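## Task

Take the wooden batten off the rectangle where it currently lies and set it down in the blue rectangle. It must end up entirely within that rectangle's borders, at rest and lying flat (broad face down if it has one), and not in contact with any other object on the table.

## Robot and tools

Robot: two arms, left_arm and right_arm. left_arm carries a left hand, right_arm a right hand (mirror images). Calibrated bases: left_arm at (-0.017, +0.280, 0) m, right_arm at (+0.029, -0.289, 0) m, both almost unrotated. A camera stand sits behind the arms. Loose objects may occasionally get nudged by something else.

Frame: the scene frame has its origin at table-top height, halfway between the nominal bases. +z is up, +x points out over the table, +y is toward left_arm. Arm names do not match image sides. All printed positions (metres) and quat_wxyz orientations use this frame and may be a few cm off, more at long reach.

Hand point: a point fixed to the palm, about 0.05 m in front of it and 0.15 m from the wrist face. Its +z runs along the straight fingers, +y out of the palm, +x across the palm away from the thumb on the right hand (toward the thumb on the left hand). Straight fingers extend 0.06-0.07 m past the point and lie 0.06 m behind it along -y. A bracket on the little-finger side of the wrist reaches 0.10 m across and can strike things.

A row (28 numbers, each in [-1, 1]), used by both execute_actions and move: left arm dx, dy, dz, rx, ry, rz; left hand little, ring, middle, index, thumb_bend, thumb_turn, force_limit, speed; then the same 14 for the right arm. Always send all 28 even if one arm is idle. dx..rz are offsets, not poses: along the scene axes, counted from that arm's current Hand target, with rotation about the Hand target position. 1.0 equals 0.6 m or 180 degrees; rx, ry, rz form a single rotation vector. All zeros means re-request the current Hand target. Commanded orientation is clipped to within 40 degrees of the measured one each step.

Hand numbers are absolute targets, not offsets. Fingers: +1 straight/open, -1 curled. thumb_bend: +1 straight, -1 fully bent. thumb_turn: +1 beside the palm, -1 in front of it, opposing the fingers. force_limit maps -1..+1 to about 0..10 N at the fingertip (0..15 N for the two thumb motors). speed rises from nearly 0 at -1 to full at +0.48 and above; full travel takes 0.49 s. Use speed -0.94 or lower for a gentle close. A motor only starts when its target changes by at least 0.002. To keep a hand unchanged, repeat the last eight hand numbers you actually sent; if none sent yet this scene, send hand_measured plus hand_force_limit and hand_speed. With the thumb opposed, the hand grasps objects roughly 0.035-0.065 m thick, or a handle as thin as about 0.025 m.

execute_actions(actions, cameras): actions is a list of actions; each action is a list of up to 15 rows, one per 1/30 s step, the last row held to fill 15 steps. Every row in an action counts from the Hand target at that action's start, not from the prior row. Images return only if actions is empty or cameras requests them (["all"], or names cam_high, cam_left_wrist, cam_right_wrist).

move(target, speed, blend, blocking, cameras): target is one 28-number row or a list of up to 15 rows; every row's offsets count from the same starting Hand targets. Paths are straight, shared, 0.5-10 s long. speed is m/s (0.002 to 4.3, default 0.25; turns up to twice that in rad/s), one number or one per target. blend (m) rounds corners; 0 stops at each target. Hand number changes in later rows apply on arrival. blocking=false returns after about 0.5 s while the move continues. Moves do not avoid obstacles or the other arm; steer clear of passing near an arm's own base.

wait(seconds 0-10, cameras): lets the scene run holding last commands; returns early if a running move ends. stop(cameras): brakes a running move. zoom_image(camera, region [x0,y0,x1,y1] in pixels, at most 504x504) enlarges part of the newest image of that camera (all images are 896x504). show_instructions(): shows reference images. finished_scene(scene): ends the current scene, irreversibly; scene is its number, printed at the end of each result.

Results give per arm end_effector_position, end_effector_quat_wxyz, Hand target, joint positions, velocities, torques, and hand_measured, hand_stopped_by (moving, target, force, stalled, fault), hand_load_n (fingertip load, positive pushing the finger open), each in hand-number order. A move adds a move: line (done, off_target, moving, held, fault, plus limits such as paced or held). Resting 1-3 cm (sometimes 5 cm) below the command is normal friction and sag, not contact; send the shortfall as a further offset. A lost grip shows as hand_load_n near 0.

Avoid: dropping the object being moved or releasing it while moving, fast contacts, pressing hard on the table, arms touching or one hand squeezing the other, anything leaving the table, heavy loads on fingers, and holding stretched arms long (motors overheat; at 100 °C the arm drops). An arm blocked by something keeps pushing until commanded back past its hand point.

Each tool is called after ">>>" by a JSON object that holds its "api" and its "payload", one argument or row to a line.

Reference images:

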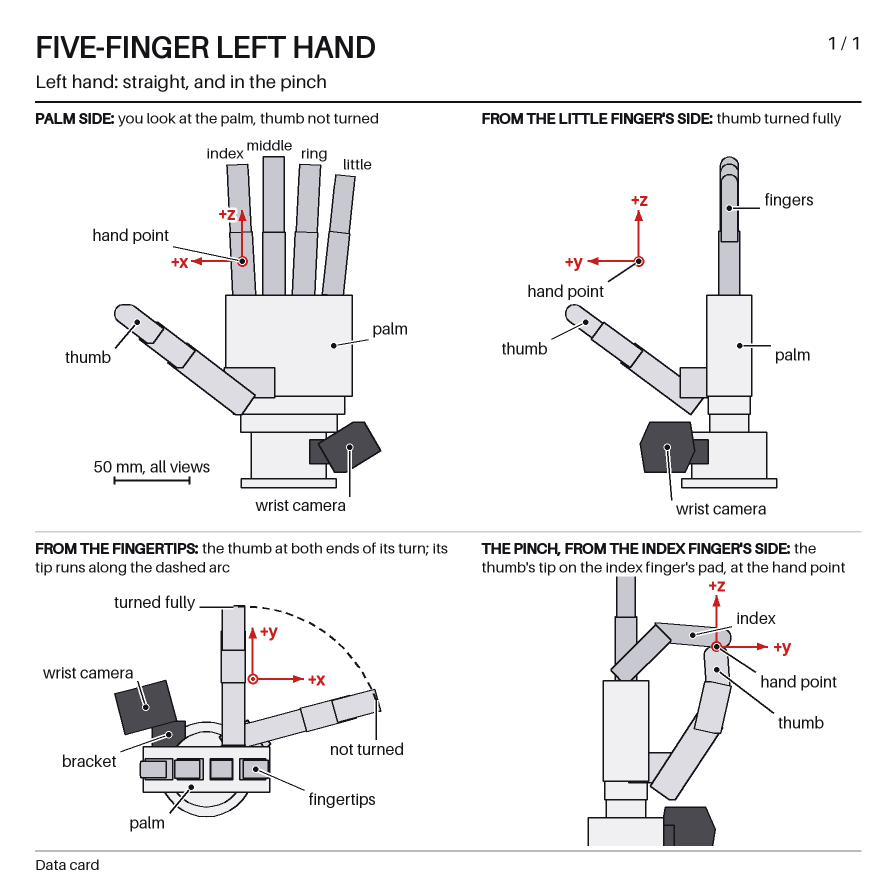

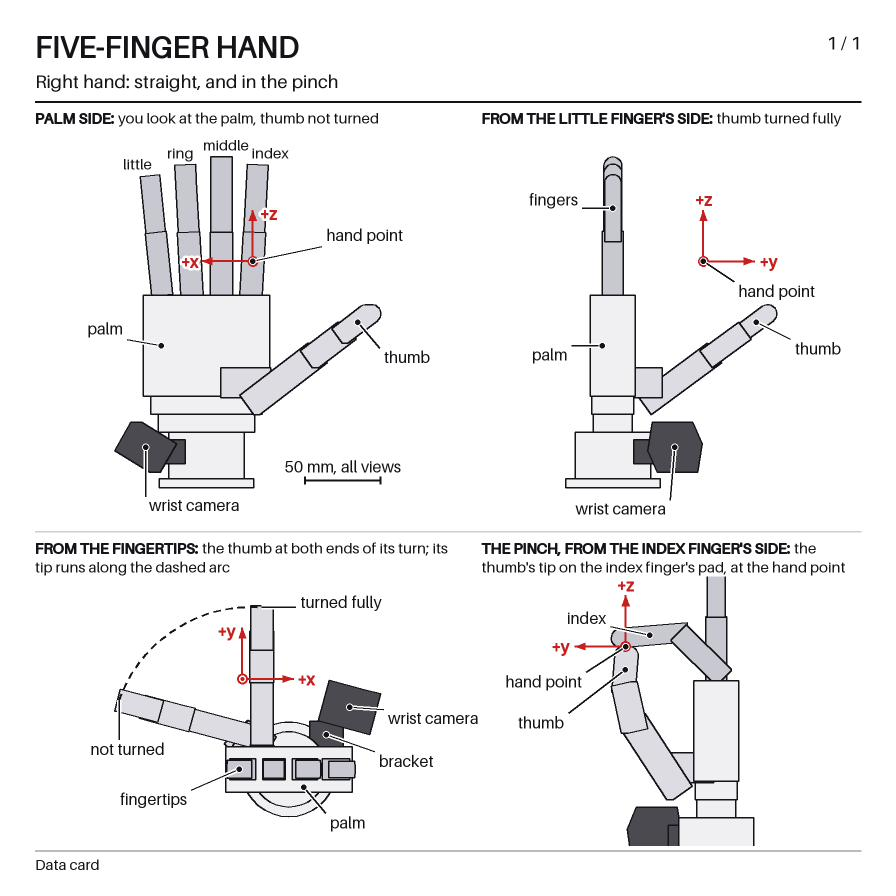

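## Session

>>> {"api": "execute_actions", "payload": {
  "actions": []
}}

Scene clock: 0.00 s.
left_arm: end_effector_position=(+0.4731, +0.0787, +0.3863) hand_measured=(+1.000, +1.000, +1.000, +1.000, +1.000, +1.000) hand_load_n=(+0.0, +0.0, +0.0, +0.0, +0.0, +0.0) hand_stopped_by=(target, target, target, target, target, target) hand_force_limit=0.00 hand_speed=-0.80 end_effector_quat_wxyz=(+0.323, +0.626, -0.583, +0.404) | right_arm: end_effector_position=(+0.1642, -0.2617, +0.1708) hand_measured=(+1.000, +1.000, +1.000, +1.000, +1.000, +1.000) hand_load_n=(+0.0, +0.0, +0.0, +0.0, +0.0, +0.0) hand_stopped_by=(target, target, target, target, target, target) hand_force_limit=0.00 hand_speed=-0.80 end_effector_quat_wxyz=(-0.062, +0.915, -0.381, +0.119)
Joint positions: left_arm=[-0.012 1.656 1.713 -1.324 1.063 -0.269] | right_arm=[0.304 0.619 0.728 -1.416 0.055 -0.497]
Joint velocities: within noise
Joint torques (N m): no reading
Motor temperatures (°C): left_arm=[29 33 31 28 28 29] | right_arm=[32 29 36 26 30 28]
Heat: left arm: hottest shoulder 33 °C; right arm: hottest elbow 36 °C.
Hand target: left_arm +0.4743, +0.0786, +0.4028; +0.311, +0.617, -0.590, +0.418 | right_arm +0.1713, -0.2595, +0.1821; -0.071, +0.913, -0.380, +0.131

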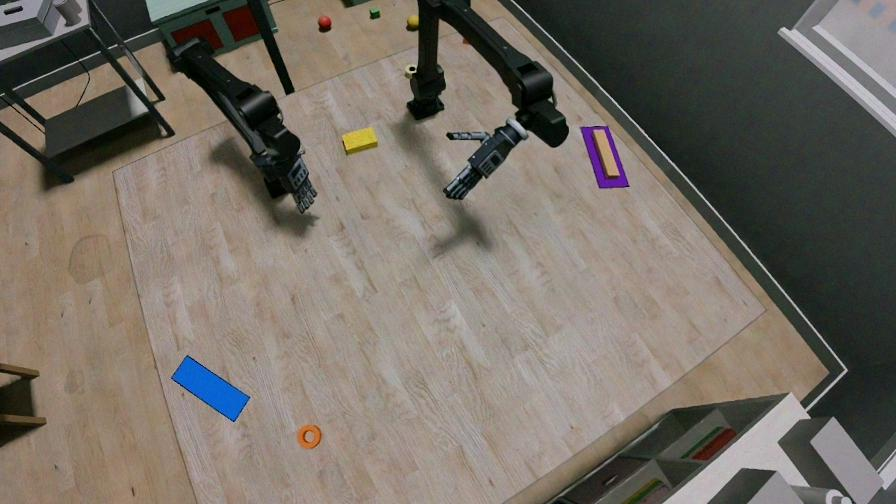

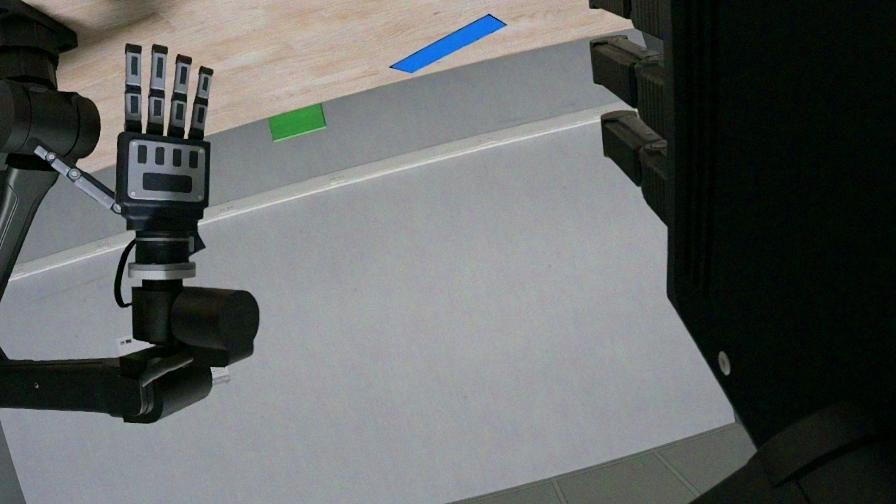

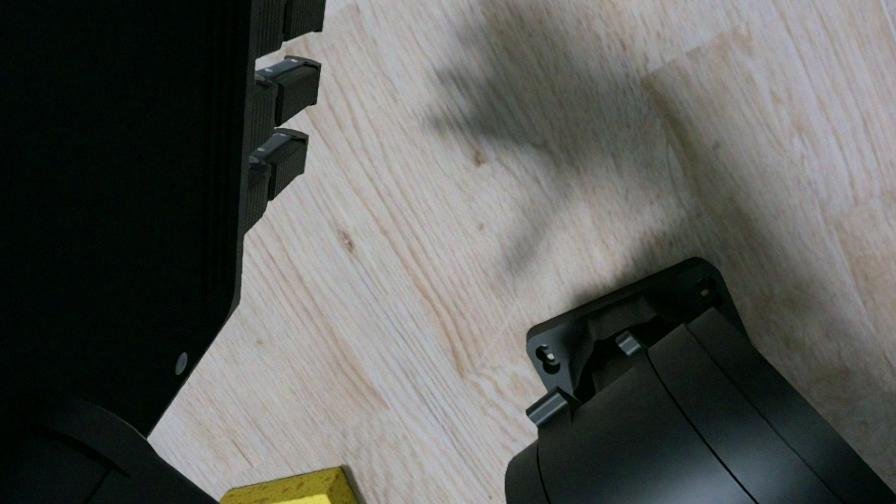

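>>> {"api": "zoom_image", "payload": {
  "camera": "cam_high",
  "region": [570, 110, 640, 200]
}}

>>> {"api": "zoom_image", "payload": {
  "camera": "cam_high",
  "region": [160, 340, 260, 440]
}}

Scaled by 5.600 from the camera's 896x504 image, which has a finer 1280x720 frame.

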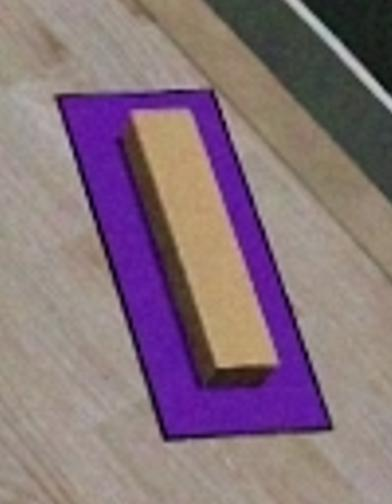

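Scaled by 5.040 from the camera's 896x504 image, which has a finer 1280x720 frame.

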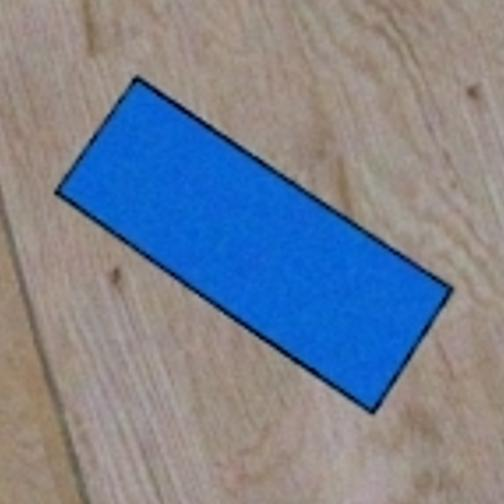

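>>> {"api": "move", "payload": {
  "target": [-0.02,0.6,-0.2,0.4482,-0.0485,0.4863,1,1,1,1,0.25,-1,0.1,-0.3,0,0,0,0,0,0,1,1,1,1,1,1,0,-0.8],
  "speed": 0.25,
  "cameras": ["cam_high"]
}}

Scene clock: 54.83 s.
left_arm: end_effector_position=(+0.4568, +0.4423, +0.2817) hand_measured=(+1.000, +1.000, +1.000, +1.000, +0.250, -1.000) hand_load_n=(+0.0, +0.0, +0.0, +0.0, +0.0, +0.5) hand_stopped_by=(target, target, target, target, target, target) hand_force_limit=0.10 hand_speed=-0.30 end_effector_quat_wxyz=(-0.503, +0.841, -0.178, +0.091) | right_arm: end_effector_position=(+0.1642, -0.2617, +0.1708) hand_measured=(+1.000, +1.000, +1.000, +1.000, +1.000, +1.000) hand_load_n=(+0.0, +0.0, +0.0, +0.0, +0.0, +0.0) hand_stopped_by=(target, target, target, target, target, target) hand_force_limit=0.00 hand_speed=-0.80 end_effector_quat_wxyz=(-0.062, +0.915, -0.381, +0.119)
Joint positions: left_arm=[0.113 1.249 1.177 -0.78 -0.884 -0.695] | right_arm=[0.304 0.619 0.728 -1.416 0.055 -0.497]
Joint torques (N m): left_arm=[-0.38 -7.41 9.68 1.98 -0.69 -0.07] | right_arm=[0.38 -1.03 11.07 1.62 0.01 -0.03]
Motor temperatures (°C): left_arm=[29 35 38 28 28 29] | right_arm=[32 29 46 26 30 28]
Heat: left arm: hottest elbow 38 °C; right arm: hottest elbow 46 °C.
Hand target: left_arm +0.4623, +0.4386, +0.2828; -0.505, +0.840, -0.171, +0.103 | right_arm +0.1713, -0.2595, +0.1821; -0.071, +0.913, -0.380, +0.131
Off the commanded pose: left_arm 0.007 m, 2 deg | right_arm 0.014 m, 2 deg.
move: off_target (right_arm)
Images, in order (width x height): cam_high 896x504.

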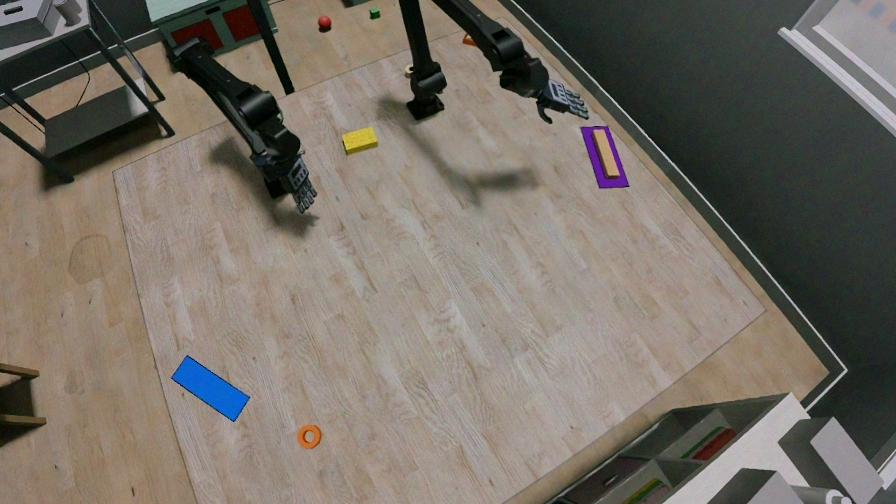

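>>> {"api": "move", "payload": {
  "target": [0.027,0.472,-0.27,0,0,0,1,1,1,1,0.25,-1,0.1,-0.3,0,0,0,0,0,0,1,1,1,1,1,1,0,-0.8],
  "speed": 0.25,
  "cameras": ["cam_high","cam_left_wrist"]
}}

Scene clock: 59.60 s.
left_arm: end_effector_position=(+0.4525, +0.7009, +0.0788) hand_measured=(+1.000, +1.000, +1.000, +1.000, +0.250, -1.000) hand_load_n=(+0.0, +0.0, +0.0, +0.0, +0.0, +0.0) hand_stopped_by=(target, target, target, target, target, target) hand_force_limit=0.10 hand_speed=-0.30 end_effector_quat_wxyz=(-0.473, +0.859, -0.179, +0.079) | right_arm: end_effector_position=(+0.1642, -0.2617, +0.1708) hand_measured=(+1.000, +1.000, +1.000, +1.000, +1.000, +1.000) hand_load_n=(+0.0, +0.0, +0.0, +0.0, +0.0, +0.0) hand_stopped_by=(target, target, target, target, target, target) hand_force_limit=0.00 hand_speed=-0.80 end_effector_quat_wxyz=(-0.062, +0.915, -0.381, +0.119)
Joint positions: left_arm=[0.67 1.681 1.069 -0.029 -0.444 -0.269] | right_arm=[0.304 0.619 0.728 -1.416 0.055 -0.497]
Joint torques (N m): left_arm=[0.26 -12.86 14.5 2.43 -0.22 0.26] | right_arm=[0.44 -1.03 11.07 1.62 0.01 -0.03]
Heat: left arm: hottest elbow 38 °C; right arm: hottest elbow 46 °C.
Hand target: left_arm +0.4784, +0.7219, +0.1208; -0.505, +0.840, -0.170, +0.103 | right_arm +0.1713, -0.2595, +0.1821; -0.071, +0.913, -0.380, +0.131
Off the commanded pose: left_arm 0.054 m, 5 deg | right_arm 0.014 m, 2 deg.
move: off_target (left_arm, right_arm)
Images, in order (width x height): cam_high 896x504, cam_left_wrist 896x504.

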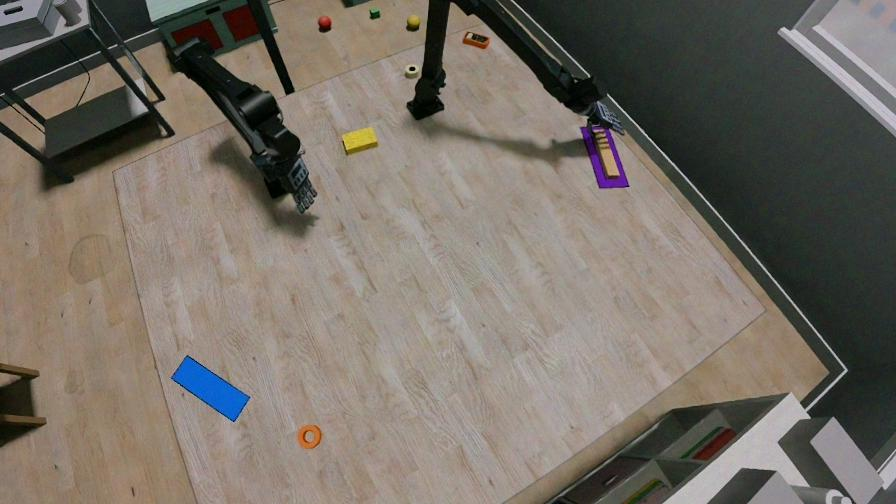

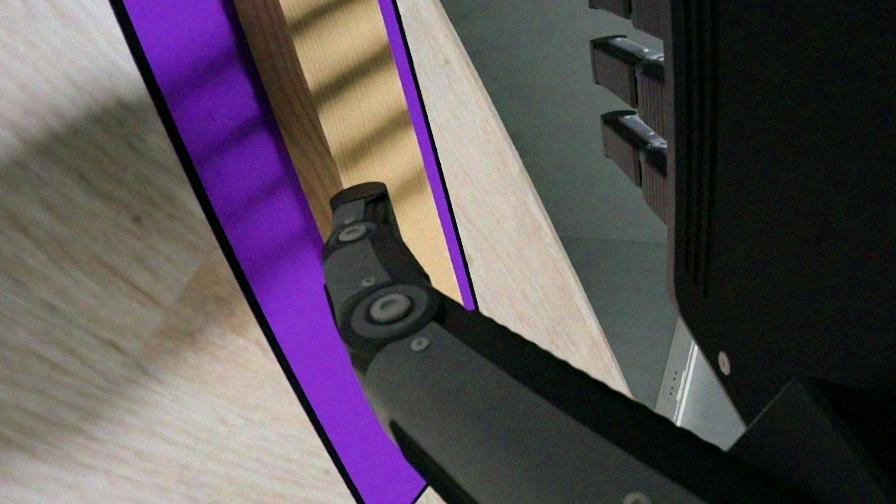

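>>> {"api": "zoom_image", "payload": {
  "camera": "cam_high",
  "region": [560, 90, 650, 200]
}}

Scaled by 4.582 from the camera's 896x504 image, which has a finer 1280x720 frame.

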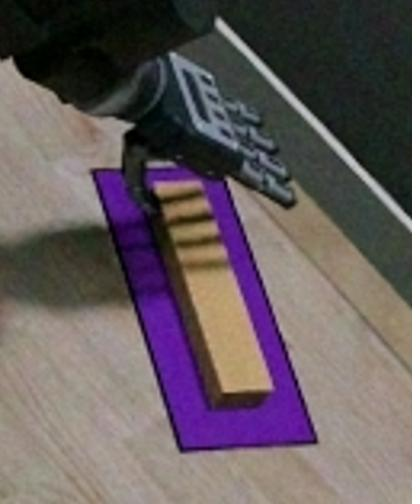

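>>> {"api": "move", "payload": {
  "target": [0.058,0.035,0.0,0,0,0,1,1,1,1,0.25,-1,0.1,-0.3,0,0,0,0,0,0,1,1,1,1,1,1,0,-0.8],
  "speed": 0.15,
  "cameras": ["cam_high","cam_left_wrist"]
}}

>>> {"api": "zoom_image", "payload": {
  "camera": "cam_high",
  "region": [560, 90, 650, 200]
}}

Scene clock: 78.57 s.
left_arm: end_effector_position=(+0.4889, +0.7300, +0.0873) hand_measured=(+1.000, +1.000, +1.000, +1.000, +0.250, -1.000) hand_load_n=(+0.0, +0.0, +0.0, +0.0, +0.0, +0.0) hand_stopped_by=(target, target, target, target, target, target) hand_force_limit=0.10 hand_speed=-0.30 end_effector_quat_wxyz=(-0.485, +0.853, -0.173, +0.088) | right_arm: end_effector_position=(+0.1642, -0.2617, +0.1708) hand_measured=(+1.000, +1.000, +1.000, +1.000, +1.000, +1.000) hand_load_n=(+0.0, +0.0, +0.0, +0.0, +0.0, +0.0) hand_stopped_by=(target, target, target, target, target, target) hand_force_limit=0.00 hand_speed=-0.80 end_effector_quat_wxyz=(-0.062, +0.915, -0.381, +0.119)
Joint positions: left_arm=[0.67 1.767 1.194 -0.032 -0.447 -0.269] | right_arm=[0.304 0.619 0.728 -1.416 0.055 -0.497]
Joint torques (N m): left_arm=[-0.32 -13.63 15.15 1.18 -0.37 0.21] | right_arm=[0.44 -1.03 11.07 1.62 0.01 -0.04]
Heat: left arm: hottest elbow 41 °C; right arm: hottest elbow 47 °C.
Hand target: left_arm +0.5133, +0.7429, +0.1208; -0.505, +0.840, -0.170, +0.103 | right_arm +0.1713, -0.2595, +0.1821; -0.071, +0.913, -0.380, +0.131
Off the commanded pose: left_arm 0.043 m, 3 deg | right_arm 0.014 m, 2 deg.
move: off_target (left_arm, right_arm)
Images, in order (width x height): cam_high 896x504, cam_left_wrist 896x504.

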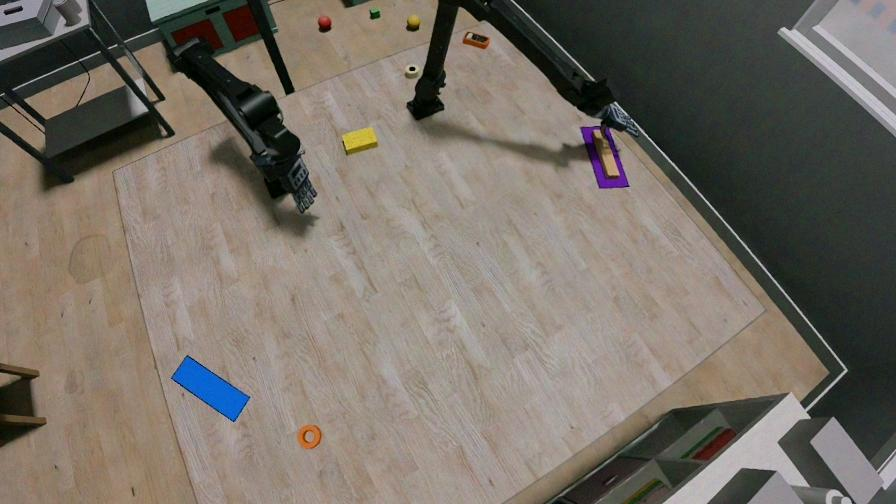

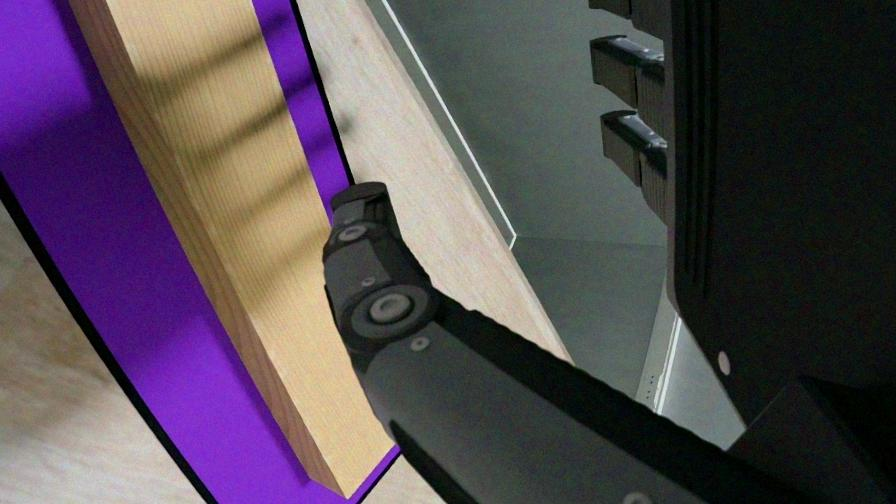

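Scaled by 4.582 from the camera's 896x504 image, which has a finer 1280x720 frame.

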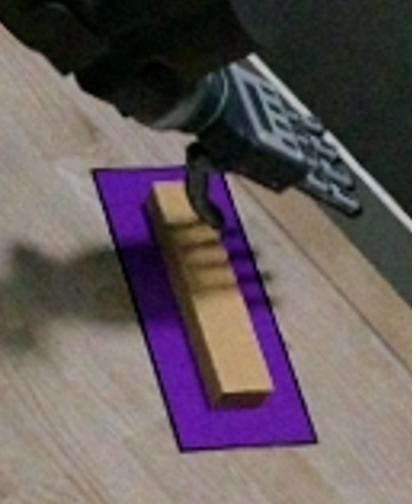

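>>> {"api": "move", "payload": {
  "target": [-0.004,-0.03,-0.05,0,0,0,1,1,1,1,0.25,-1,0.1,-0.3,0,0,0,0,0,0,1,1,1,1,1,1,0,-0.8],
  "speed": 0.1,
  "cameras": ["cam_high","cam_left_wrist"]
}}

>>> {"api": "zoom_image", "payload": {
  "camera": "cam_high",
  "region": [560, 90, 650, 200]
}}

Scene clock: 86.97 s.
left_arm: end_effector_position=(+0.5035, +0.7241, +0.0856) hand_measured=(+1.000, +1.000, +1.000, +1.000, +0.250, -1.000) hand_load_n=(+0.0, +0.0, +0.0, +0.0, +0.0, +0.0) hand_stopped_by=(target, target, target, target, target, target) hand_force_limit=0.10 hand_speed=-0.30 end_effector_quat_wxyz=(-0.497, +0.845, -0.174, +0.094) | right_arm: end_effector_position=(+0.1642, -0.2617, +0.1708) hand_measured=(+1.000, +1.000, +1.000, +1.000, +1.000, +1.000) hand_load_n=(+0.0, +0.0, +0.0, +0.0, +0.0, +0.0) hand_stopped_by=(target, target, target, target, target, target) hand_force_limit=0.00 hand_speed=-0.80 end_effector_quat_wxyz=(-0.062, +0.915, -0.381, +0.119)
Joint positions: left_arm=[0.644 1.784 1.194 0.011 -0.466 -0.269] | right_arm=[0.304 0.619 0.728 -1.416 0.055 -0.497]
Joint torques (N m): left_arm=[-0.15 -13.27 9.32 2.5 -0.37 0.05] | right_arm=[0.38 -1.03 11.07 1.62 0.01 -0.03]
Heat: left arm: hottest elbow 41 °C; right arm: hottest elbow 47 °C.
Hand target: left_arm +0.5110, +0.7248, +0.0910; -0.505, +0.840, -0.170, +0.103 | right_arm +0.1713, -0.2595, +0.1821; -0.071, +0.913, -0.380, +0.131
Off the commanded pose: left_arm 0.009 m, 2 deg | right_arm 0.014 m, 2 deg.
move: off_target (right_arm)
Images, in order (width x height): cam_high 896x504, cam_left_wrist 896x504.

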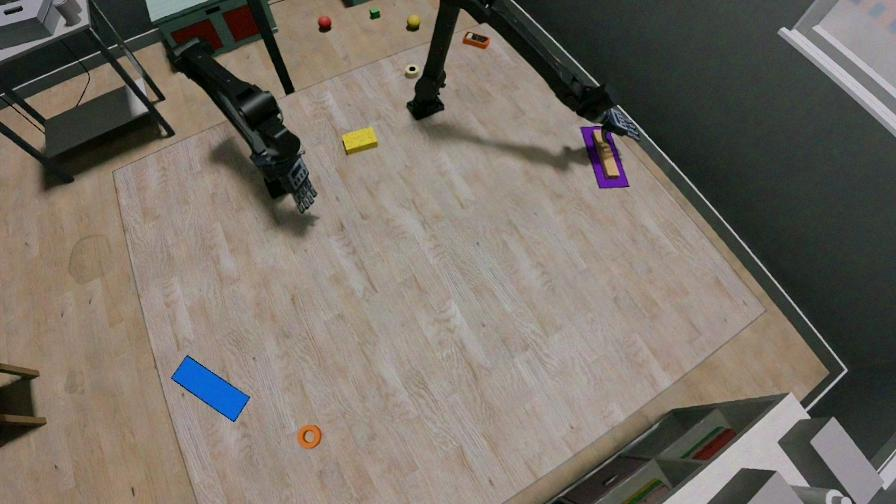

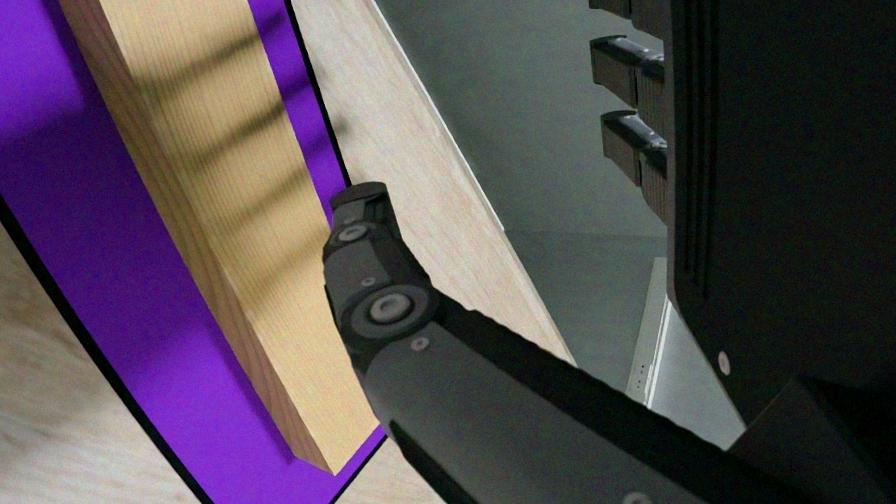

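Scaled by 4.582 from the camera's 896x504 image, which has a finer 1280x720 frame.

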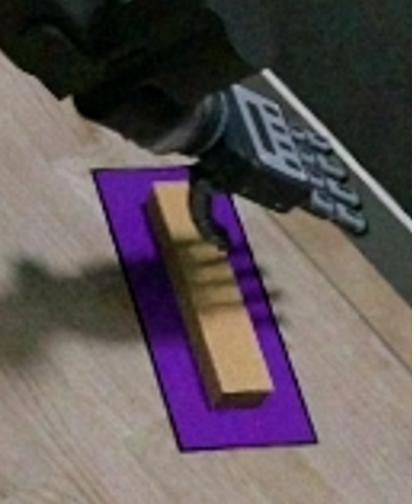

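>>> {"api": "move", "payload": {
  "target": [-0.05,-0.022,-0.055,0,0,0,1,1,1,1,0.25,-1,0.1,-0.3,0,0,0,0,0,0,1,1,1,1,1,1,0,-0.8],
  "speed": 0.1,
  "cameras": ["cam_high","cam_left_wrist"]
}}

>>> {"api": "zoom_image", "payload": {
  "camera": "cam_high",
  "region": [560, 90, 650, 200]
}}

Scene clock: 97.70 s.
left_arm: end_effector_position=(+0.4818, +0.7062, +0.0481) hand_measured=(+1.000, +1.000, +1.000, +1.000, +0.250, -1.000) hand_load_n=(+0.0, +0.0, +0.0, +0.0, +0.0, +0.0) hand_stopped_by=(target, target, target, target, target, target) hand_force_limit=0.10 hand_speed=-0.30 end_effector_quat_wxyz=(-0.495, +0.845, -0.177, +0.097) | right_arm: end_effector_position=(+0.1642, -0.2617, +0.1708) hand_measured=(+1.000, +1.000, +1.000, +1.000, +1.000, +1.000) hand_load_n=(+0.0, +0.0, +0.0, +0.0, +0.0, -0.5) hand_stopped_by=(target, target, target, target, target, target) hand_force_limit=0.00 hand_speed=-0.80 end_effector_quat_wxyz=(-0.062, +0.915, -0.381, +0.119)
Joint positions: left_arm=[0.644 1.784 1.073 0.131 -0.459 -0.269] | right_arm=[0.304 0.619 0.728 -1.416 0.055 -0.497]
Joint torques (N m): left_arm=[0.97 -13.8 7.79 2.47 -0.19 0.14] | right_arm=[0.44 -1.03 11.07 1.62 0.01 -0.03]
Heat: left arm: hottest elbow 40 °C; right arm: hottest elbow 48 °C.
Hand target: left_arm +0.4809, +0.7116, +0.0579; -0.505, +0.840, -0.170, +0.103 | right_arm +0.1713, -0.2595, +0.1821; -0.071, +0.913, -0.380, +0.131
Off the commanded pose: left_arm 0.011 m, 2 deg | right_arm 0.014 m, 2 deg.
move: off_target (left_arm, right_arm)
Images, in order (width x height): cam_high 896x504, cam_left_wrist 896x504.

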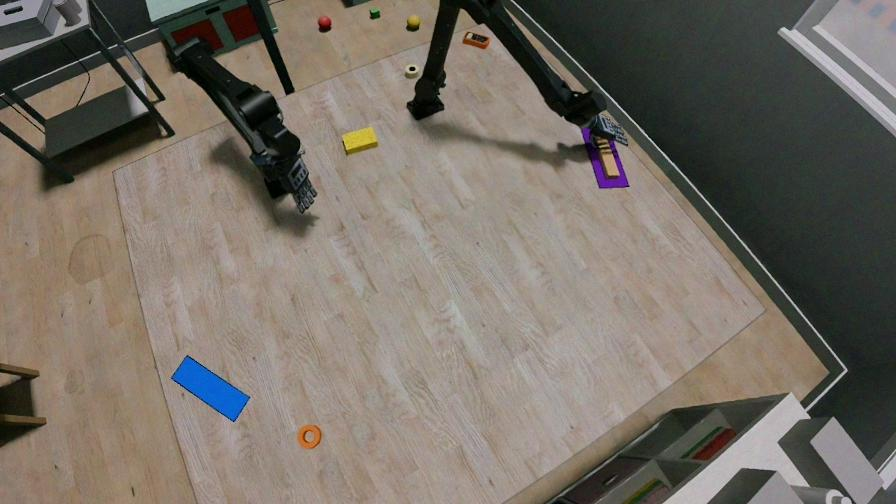

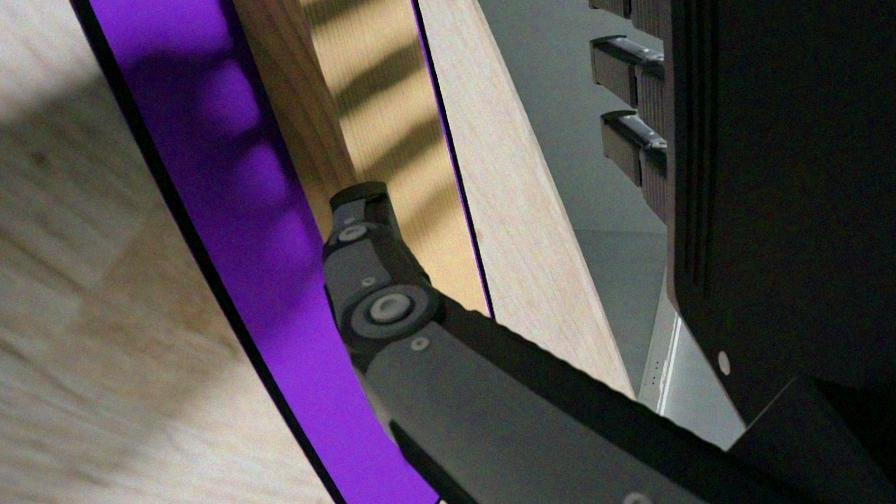

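Scaled by 4.582 from the camera's 896x504 image, which has a finer 1280x720 frame.

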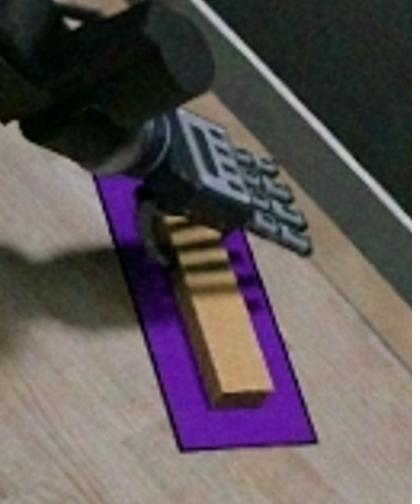

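>>> {"api": "move", "payload": {
  "target": [0.009,0.006,-0.023,0,0,0,1,1,1,1,0.25,-1,0.1,-0.3,0,0,0,0,0,0,1,1,1,1,1,1,0,-0.8],
  "speed": 0.06,
  "cameras": ["cam_high","cam_left_wrist"]
}}

>>> {"api": "zoom_image", "payload": {
  "camera": "cam_high",
  "region": [560, 90, 650, 200]
}}

Scene clock: 107.63 s.
left_arm: end_effector_position=(+0.4842, +0.7081, +0.0375) hand_measured=(+1.000, +1.000, +1.000, +1.000, +0.250, -1.000) hand_load_n=(+0.0, +0.0, +0.0, +0.0, +0.0, +0.0) hand_stopped_by=(target, target, target, target, target, target) hand_force_limit=0.10 hand_speed=-0.30 end_effector_quat_wxyz=(-0.496, +0.845, -0.176, +0.097) | right_arm: end_effector_position=(+0.1642, -0.2617, +0.1708) hand_measured=(+1.000, +1.000, +1.000, +1.000, +1.000, +1.000) hand_load_n=(+0.0, +0.0, +0.0, +0.0, +0.0, +0.0) hand_stopped_by=(target, target, target, target, target, target) hand_force_limit=0.00 hand_speed=-0.80 end_effector_quat_wxyz=(-0.062, +0.915, -0.381, +0.119)
Joint positions: left_arm=[0.644 1.809 1.073 0.159 -0.459 -0.269] | right_arm=[0.304 0.619 0.728 -1.416 0.055 -0.497]
Joint torques (N m): left_arm=[0.91 -13.04 8.51 2.52 -0.22 0.14] | right_arm=[0.44 -1.03 11.08 1.62 0.01 -0.03]
Heat: left arm: hottest elbow 38 °C; right arm: hottest elbow 48 °C.
Hand target: left_arm +0.4863, +0.7152, +0.0440; -0.505, +0.840, -0.170, +0.103 | right_arm +0.1713, -0.2595, +0.1821; -0.071, +0.913, -0.380, +0.131
Off the commanded pose: left_arm 0.010 m, 2 deg | right_arm 0.014 m, 2 deg.
move: off_target (right_arm)
Images, in order (width x height): cam_high 896x504, cam_left_wrist 896x504.

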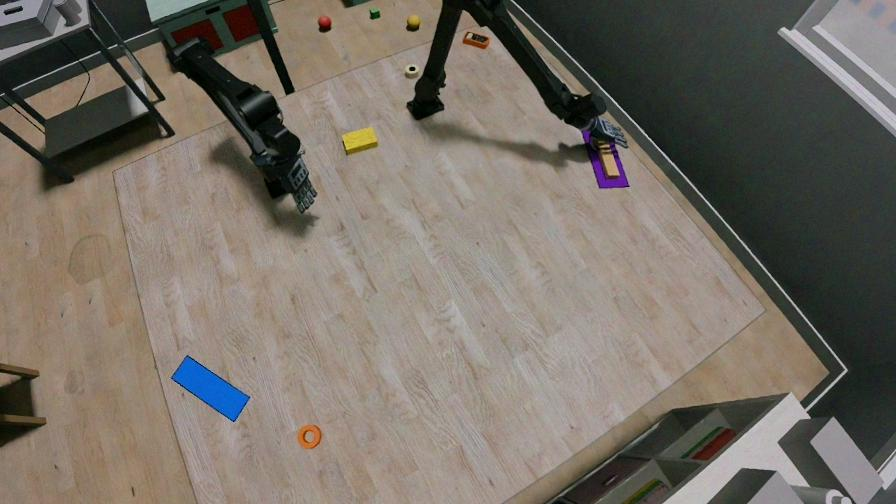

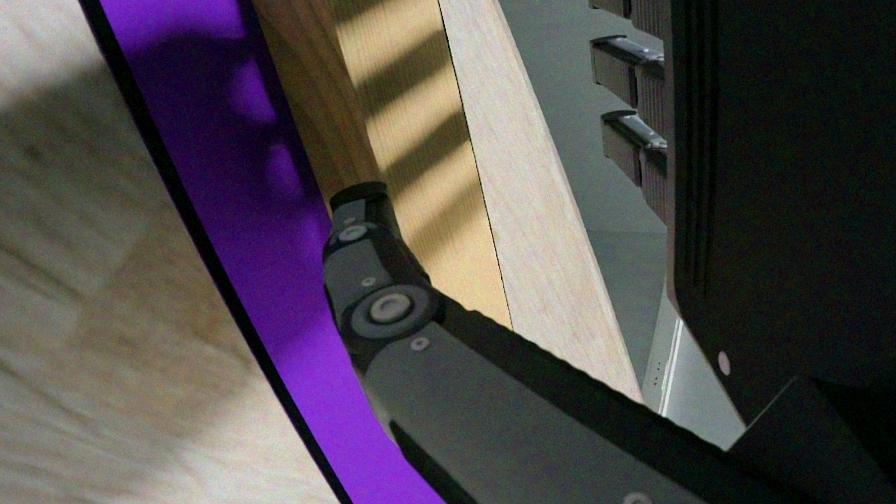

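Scaled by 4.582 from the camera's 896x504 image, which has a finer 1280x720 frame.

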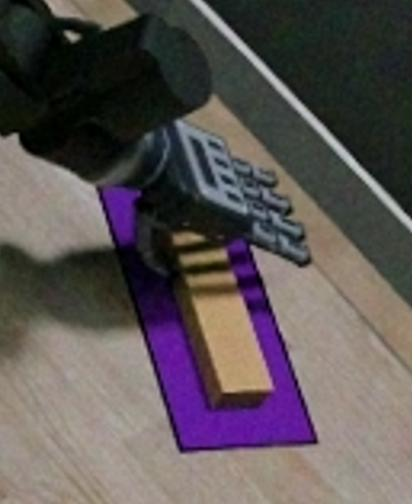

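>>> {"api": "move", "payload": {
  "target": [0.001,0.004,-0.02,0,0,0,1,1,1,1,0.25,-1,0.1,-0.3,0,0,0,0,0,0,1,1,1,1,1,1,0,-0.8],
  "speed": 0.05,
  "cameras": ["cam_high","cam_left_wrist"]
}}

>>> {"api": "zoom_image", "payload": {
  "camera": "cam_high",
  "region": [570, 110, 640, 200]
}}

Scene clock: 114.13 s.
left_arm: end_effector_position=(+0.4866, +0.7099, +0.0273) hand_measured=(+1.000, +1.000, +1.000, +1.000, +0.250, -1.000) hand_load_n=(+0.0, -0.5, +0.0, +0.0, +0.0, +0.0) hand_stopped_by=(target, target, target, target, target, target) hand_force_limit=0.10 hand_speed=-0.30 end_effector_quat_wxyz=(-0.497, +0.844, -0.176, +0.099) | right_arm: end_effector_position=(+0.1642, -0.2617, +0.1708) hand_measured=(+1.000, +1.000, +1.000, +1.000, +1.000, +1.000) hand_load_n=(+0.0, +0.0, +0.0, +0.0, +0.0, +0.0) hand_stopped_by=(target, target, target, target, target, target) hand_force_limit=0.00 hand_speed=-0.80 end_effector_quat_wxyz=(-0.062, +0.915, -0.381, +0.119)
Joint positions: left_arm=[0.645 1.834 1.073 0.188 -0.456 -0.269] | right_arm=[0.304 0.619 0.728 -1.416 0.055 -0.497]
Joint torques (N m): left_arm=[1.03 -13.22 8.21 2.52 -0.19 0.16] | right_arm=[0.44 -1.03 11.07 1.62 0.01 -0.04]
Heat: left arm: hottest elbow 38 °C; right arm: hottest elbow 48 °C.
Hand target: left_arm +0.4869, +0.7176, +0.0321; -0.505, +0.840, -0.171, +0.103 | right_arm +0.1713, -0.2595, +0.1821; -0.071, +0.913, -0.380, +0.131
Off the commanded pose: left_arm 0.009 m, 1 deg | right_arm 0.014 m, 2 deg.
move: off_target (right_arm)
Images, in order (width x height): cam_high 896x504, cam_left_wrist 896x504.

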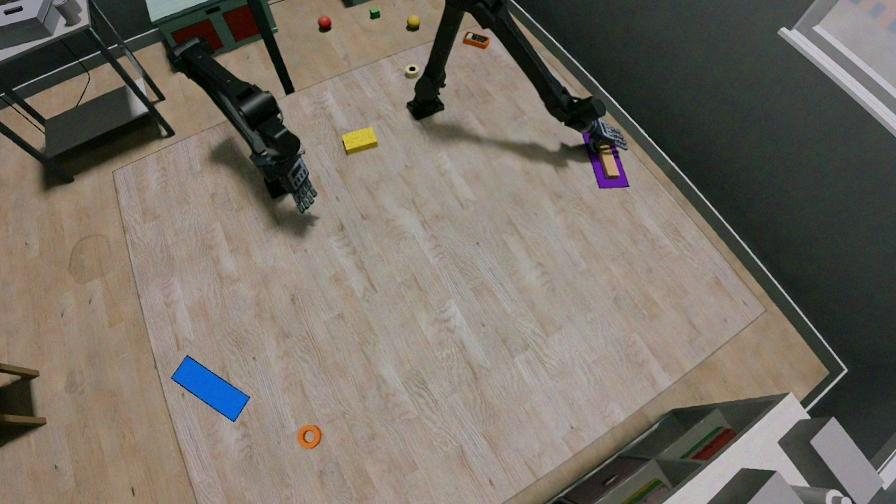

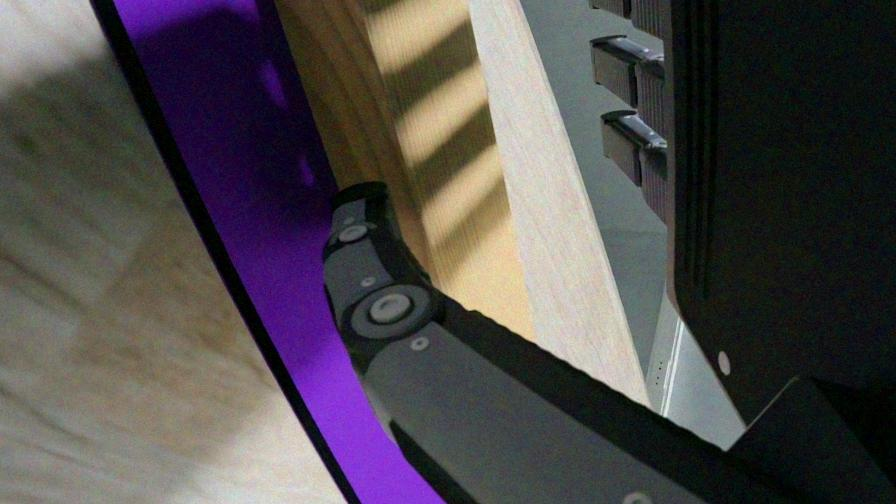

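Scaled by 5.600 from the camera's 896x504 image, which has a finer 1280x720 frame.

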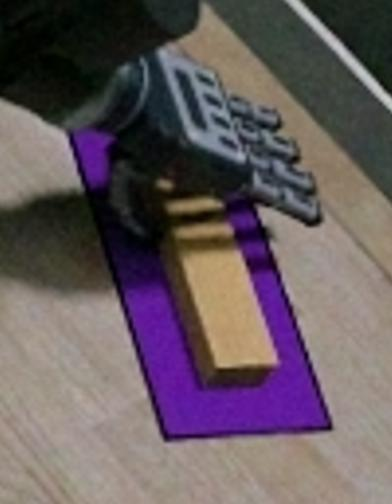

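>>> {"api": "move", "payload": {
  "target": [0.01,0.0,-0.014,0,0,0,1,1,1,1,0.25,-1,0.1,-0.3,0,0,0,0,0,0,1,1,1,1,1,1,0,-0.8],
  "speed": 0.05,
  "cameras": ["cam_high","cam_left_wrist"]
}}

>>> {"api": "zoom_image", "payload": {
  "camera": "cam_high",
  "region": [570, 110, 640, 200]
}}

Scene clock: 120.93 s.
left_arm: end_effector_position=(+0.4861, +0.7101, +0.0139) hand_measured=(+1.000, +1.000, +1.000, +1.000, +0.250, -1.000) hand_load_n=(+0.0, +0.0, +0.0, +0.0, +0.0, +0.0) hand_stopped_by=(target, target, target, target, target, target) hand_force_limit=0.10 hand_speed=-0.30 end_effector_quat_wxyz=(-0.493, +0.846, -0.177, +0.095) | right_arm: end_effector_position=(+0.1642, -0.2617, +0.1708) hand_measured=(+1.000, +1.000, +1.000, +1.000, +1.000, +1.000) hand_load_n=(+0.0, +0.0, +0.0, +0.0, +0.0, +0.0) hand_stopped_by=(target, target, target, target, target, target) hand_force_limit=0.00 hand_speed=-0.80 end_effector_quat_wxyz=(-0.062, +0.915, -0.381, +0.119)
Joint positions: left_arm=[0.645 1.859 1.073 0.201 -0.459 -0.269] | right_arm=[0.304 0.619 0.728 -1.416 0.055 -0.497]
Joint torques (N m): left_arm=[0.5 -13.57 8.96 2.51 -0.37 0.11] | right_arm=[0.44 -1.03 11.07 1.61 0.01 -0.04]
Heat: left arm: hottest elbow 37 °C; right arm: hottest elbow 48 °C.
Hand target: left_arm +0.4929, +0.7176, +0.0236; -0.505, +0.840, -0.170, +0.103 | right_arm +0.1713, -0.2595, +0.1821; -0.071, +0.913, -0.380, +0.131
Off the commanded pose: left_arm 0.014 m, 2 deg | right_arm 0.014 m, 2 deg.
move: off_target (left_arm, right_arm)
Images, in order (width x height): cam_high 896x504, cam_left_wrist 896x504.

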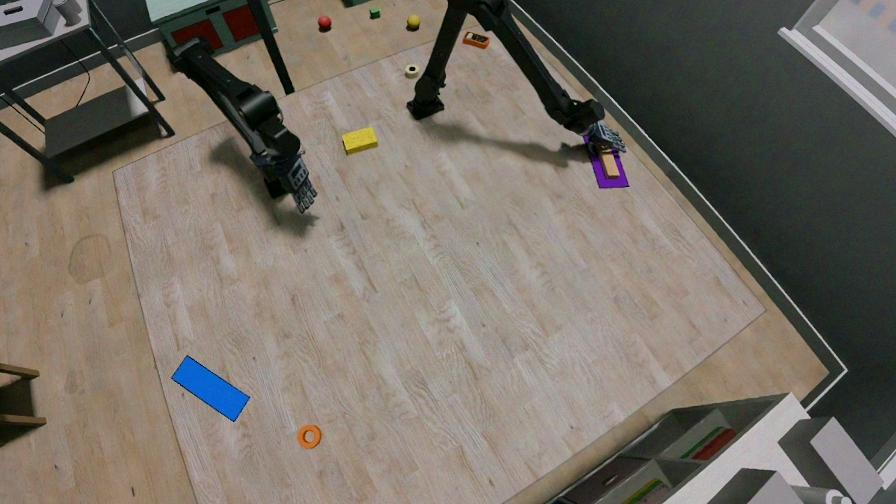

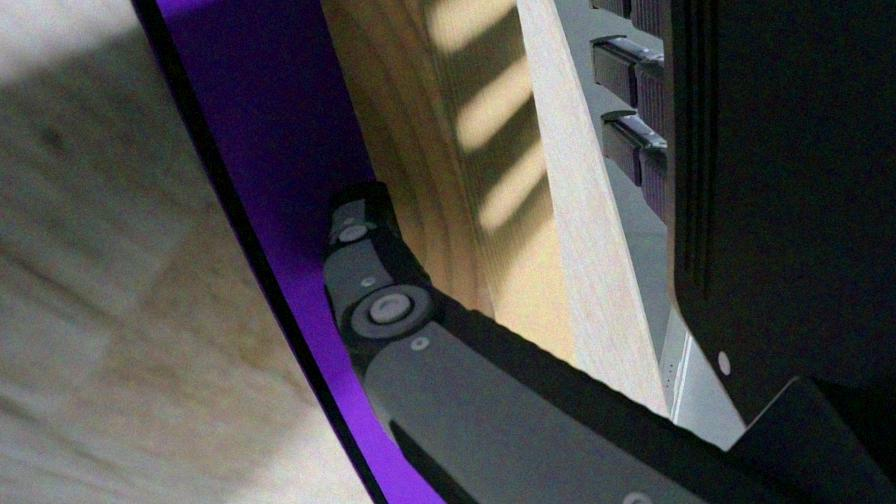

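Scaled by 5.600 from the camera's 896x504 image, which has a finer 1280x720 frame.

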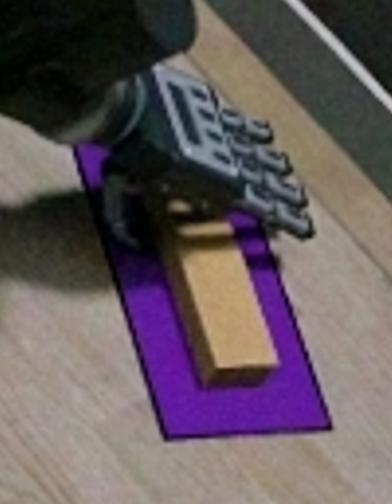

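>>> {"api": "move", "payload": {
  "target": [0,0,0,0,0,0,0.55,0.55,0.5,0.5,0.25,-1,-0.5,-0.5,0,0,0,0,0,0,1,1,1,1,1,1,0,-0.8],
  "speed": 0.05,
  "cameras": ["cam_left_wrist"]
}}

Scene clock: 129.53 s.
left_arm: end_effector_position=(+0.4865, +0.7108, +0.0146) hand_measured=(+0.550, +0.550, +0.548, +0.500, +0.250, -1.000) hand_load_n=(+0.0, +0.0, +1.0, +0.0, +0.0, +0.0) hand_stopped_by=(target, target, force, target, target, target) hand_force_limit=-0.50 hand_speed=-0.50 end_effector_quat_wxyz=(-0.495, +0.846, -0.176, +0.095) | right_arm: end_effector_position=(+0.1642, -0.2617, +0.1708) hand_measured=(+1.000, +1.000, +1.000, +1.000, +1.000, +1.000) hand_load_n=(+0.0, +0.0, -0.5, +0.0, +0.0, +0.0) hand_stopped_by=(target, target, target, target, target, target) hand_force_limit=0.00 hand_speed=-0.80 end_effector_quat_wxyz=(-0.062, +0.915, -0.381, +0.119)
Joint positions: left_arm=[0.645 1.859 1.073 0.206 -0.46 -0.269] | right_arm=[0.304 0.619 0.728 -1.416 0.055 -0.497]
Joint torques (N m): left_arm=[0.67 -13.33 8.91 2.33 -0.28 0.12] | right_arm=[0.38 -1.03 11.08 1.61 0.01 -0.03]
Heat: left arm: hottest elbow 37 °C; right arm: hottest elbow 48 °C.
Hand target: left_arm +0.4929, +0.7176, +0.0237; -0.505, +0.840, -0.170, +0.103 | right_arm +0.1713, -0.2595, +0.1821; -0.071, +0.913, -0.380, +0.131
Off the commanded pose: left_arm 0.013 m, 2 deg | right_arm 0.014 m, 2 deg.
move: off_target (left_arm, right_arm)
Images, in order (width x height): cam_left_wrist 896x504.

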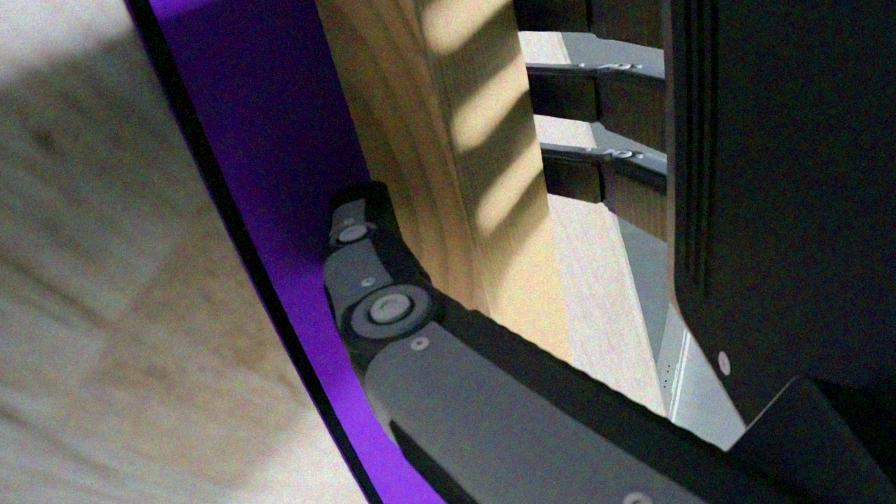

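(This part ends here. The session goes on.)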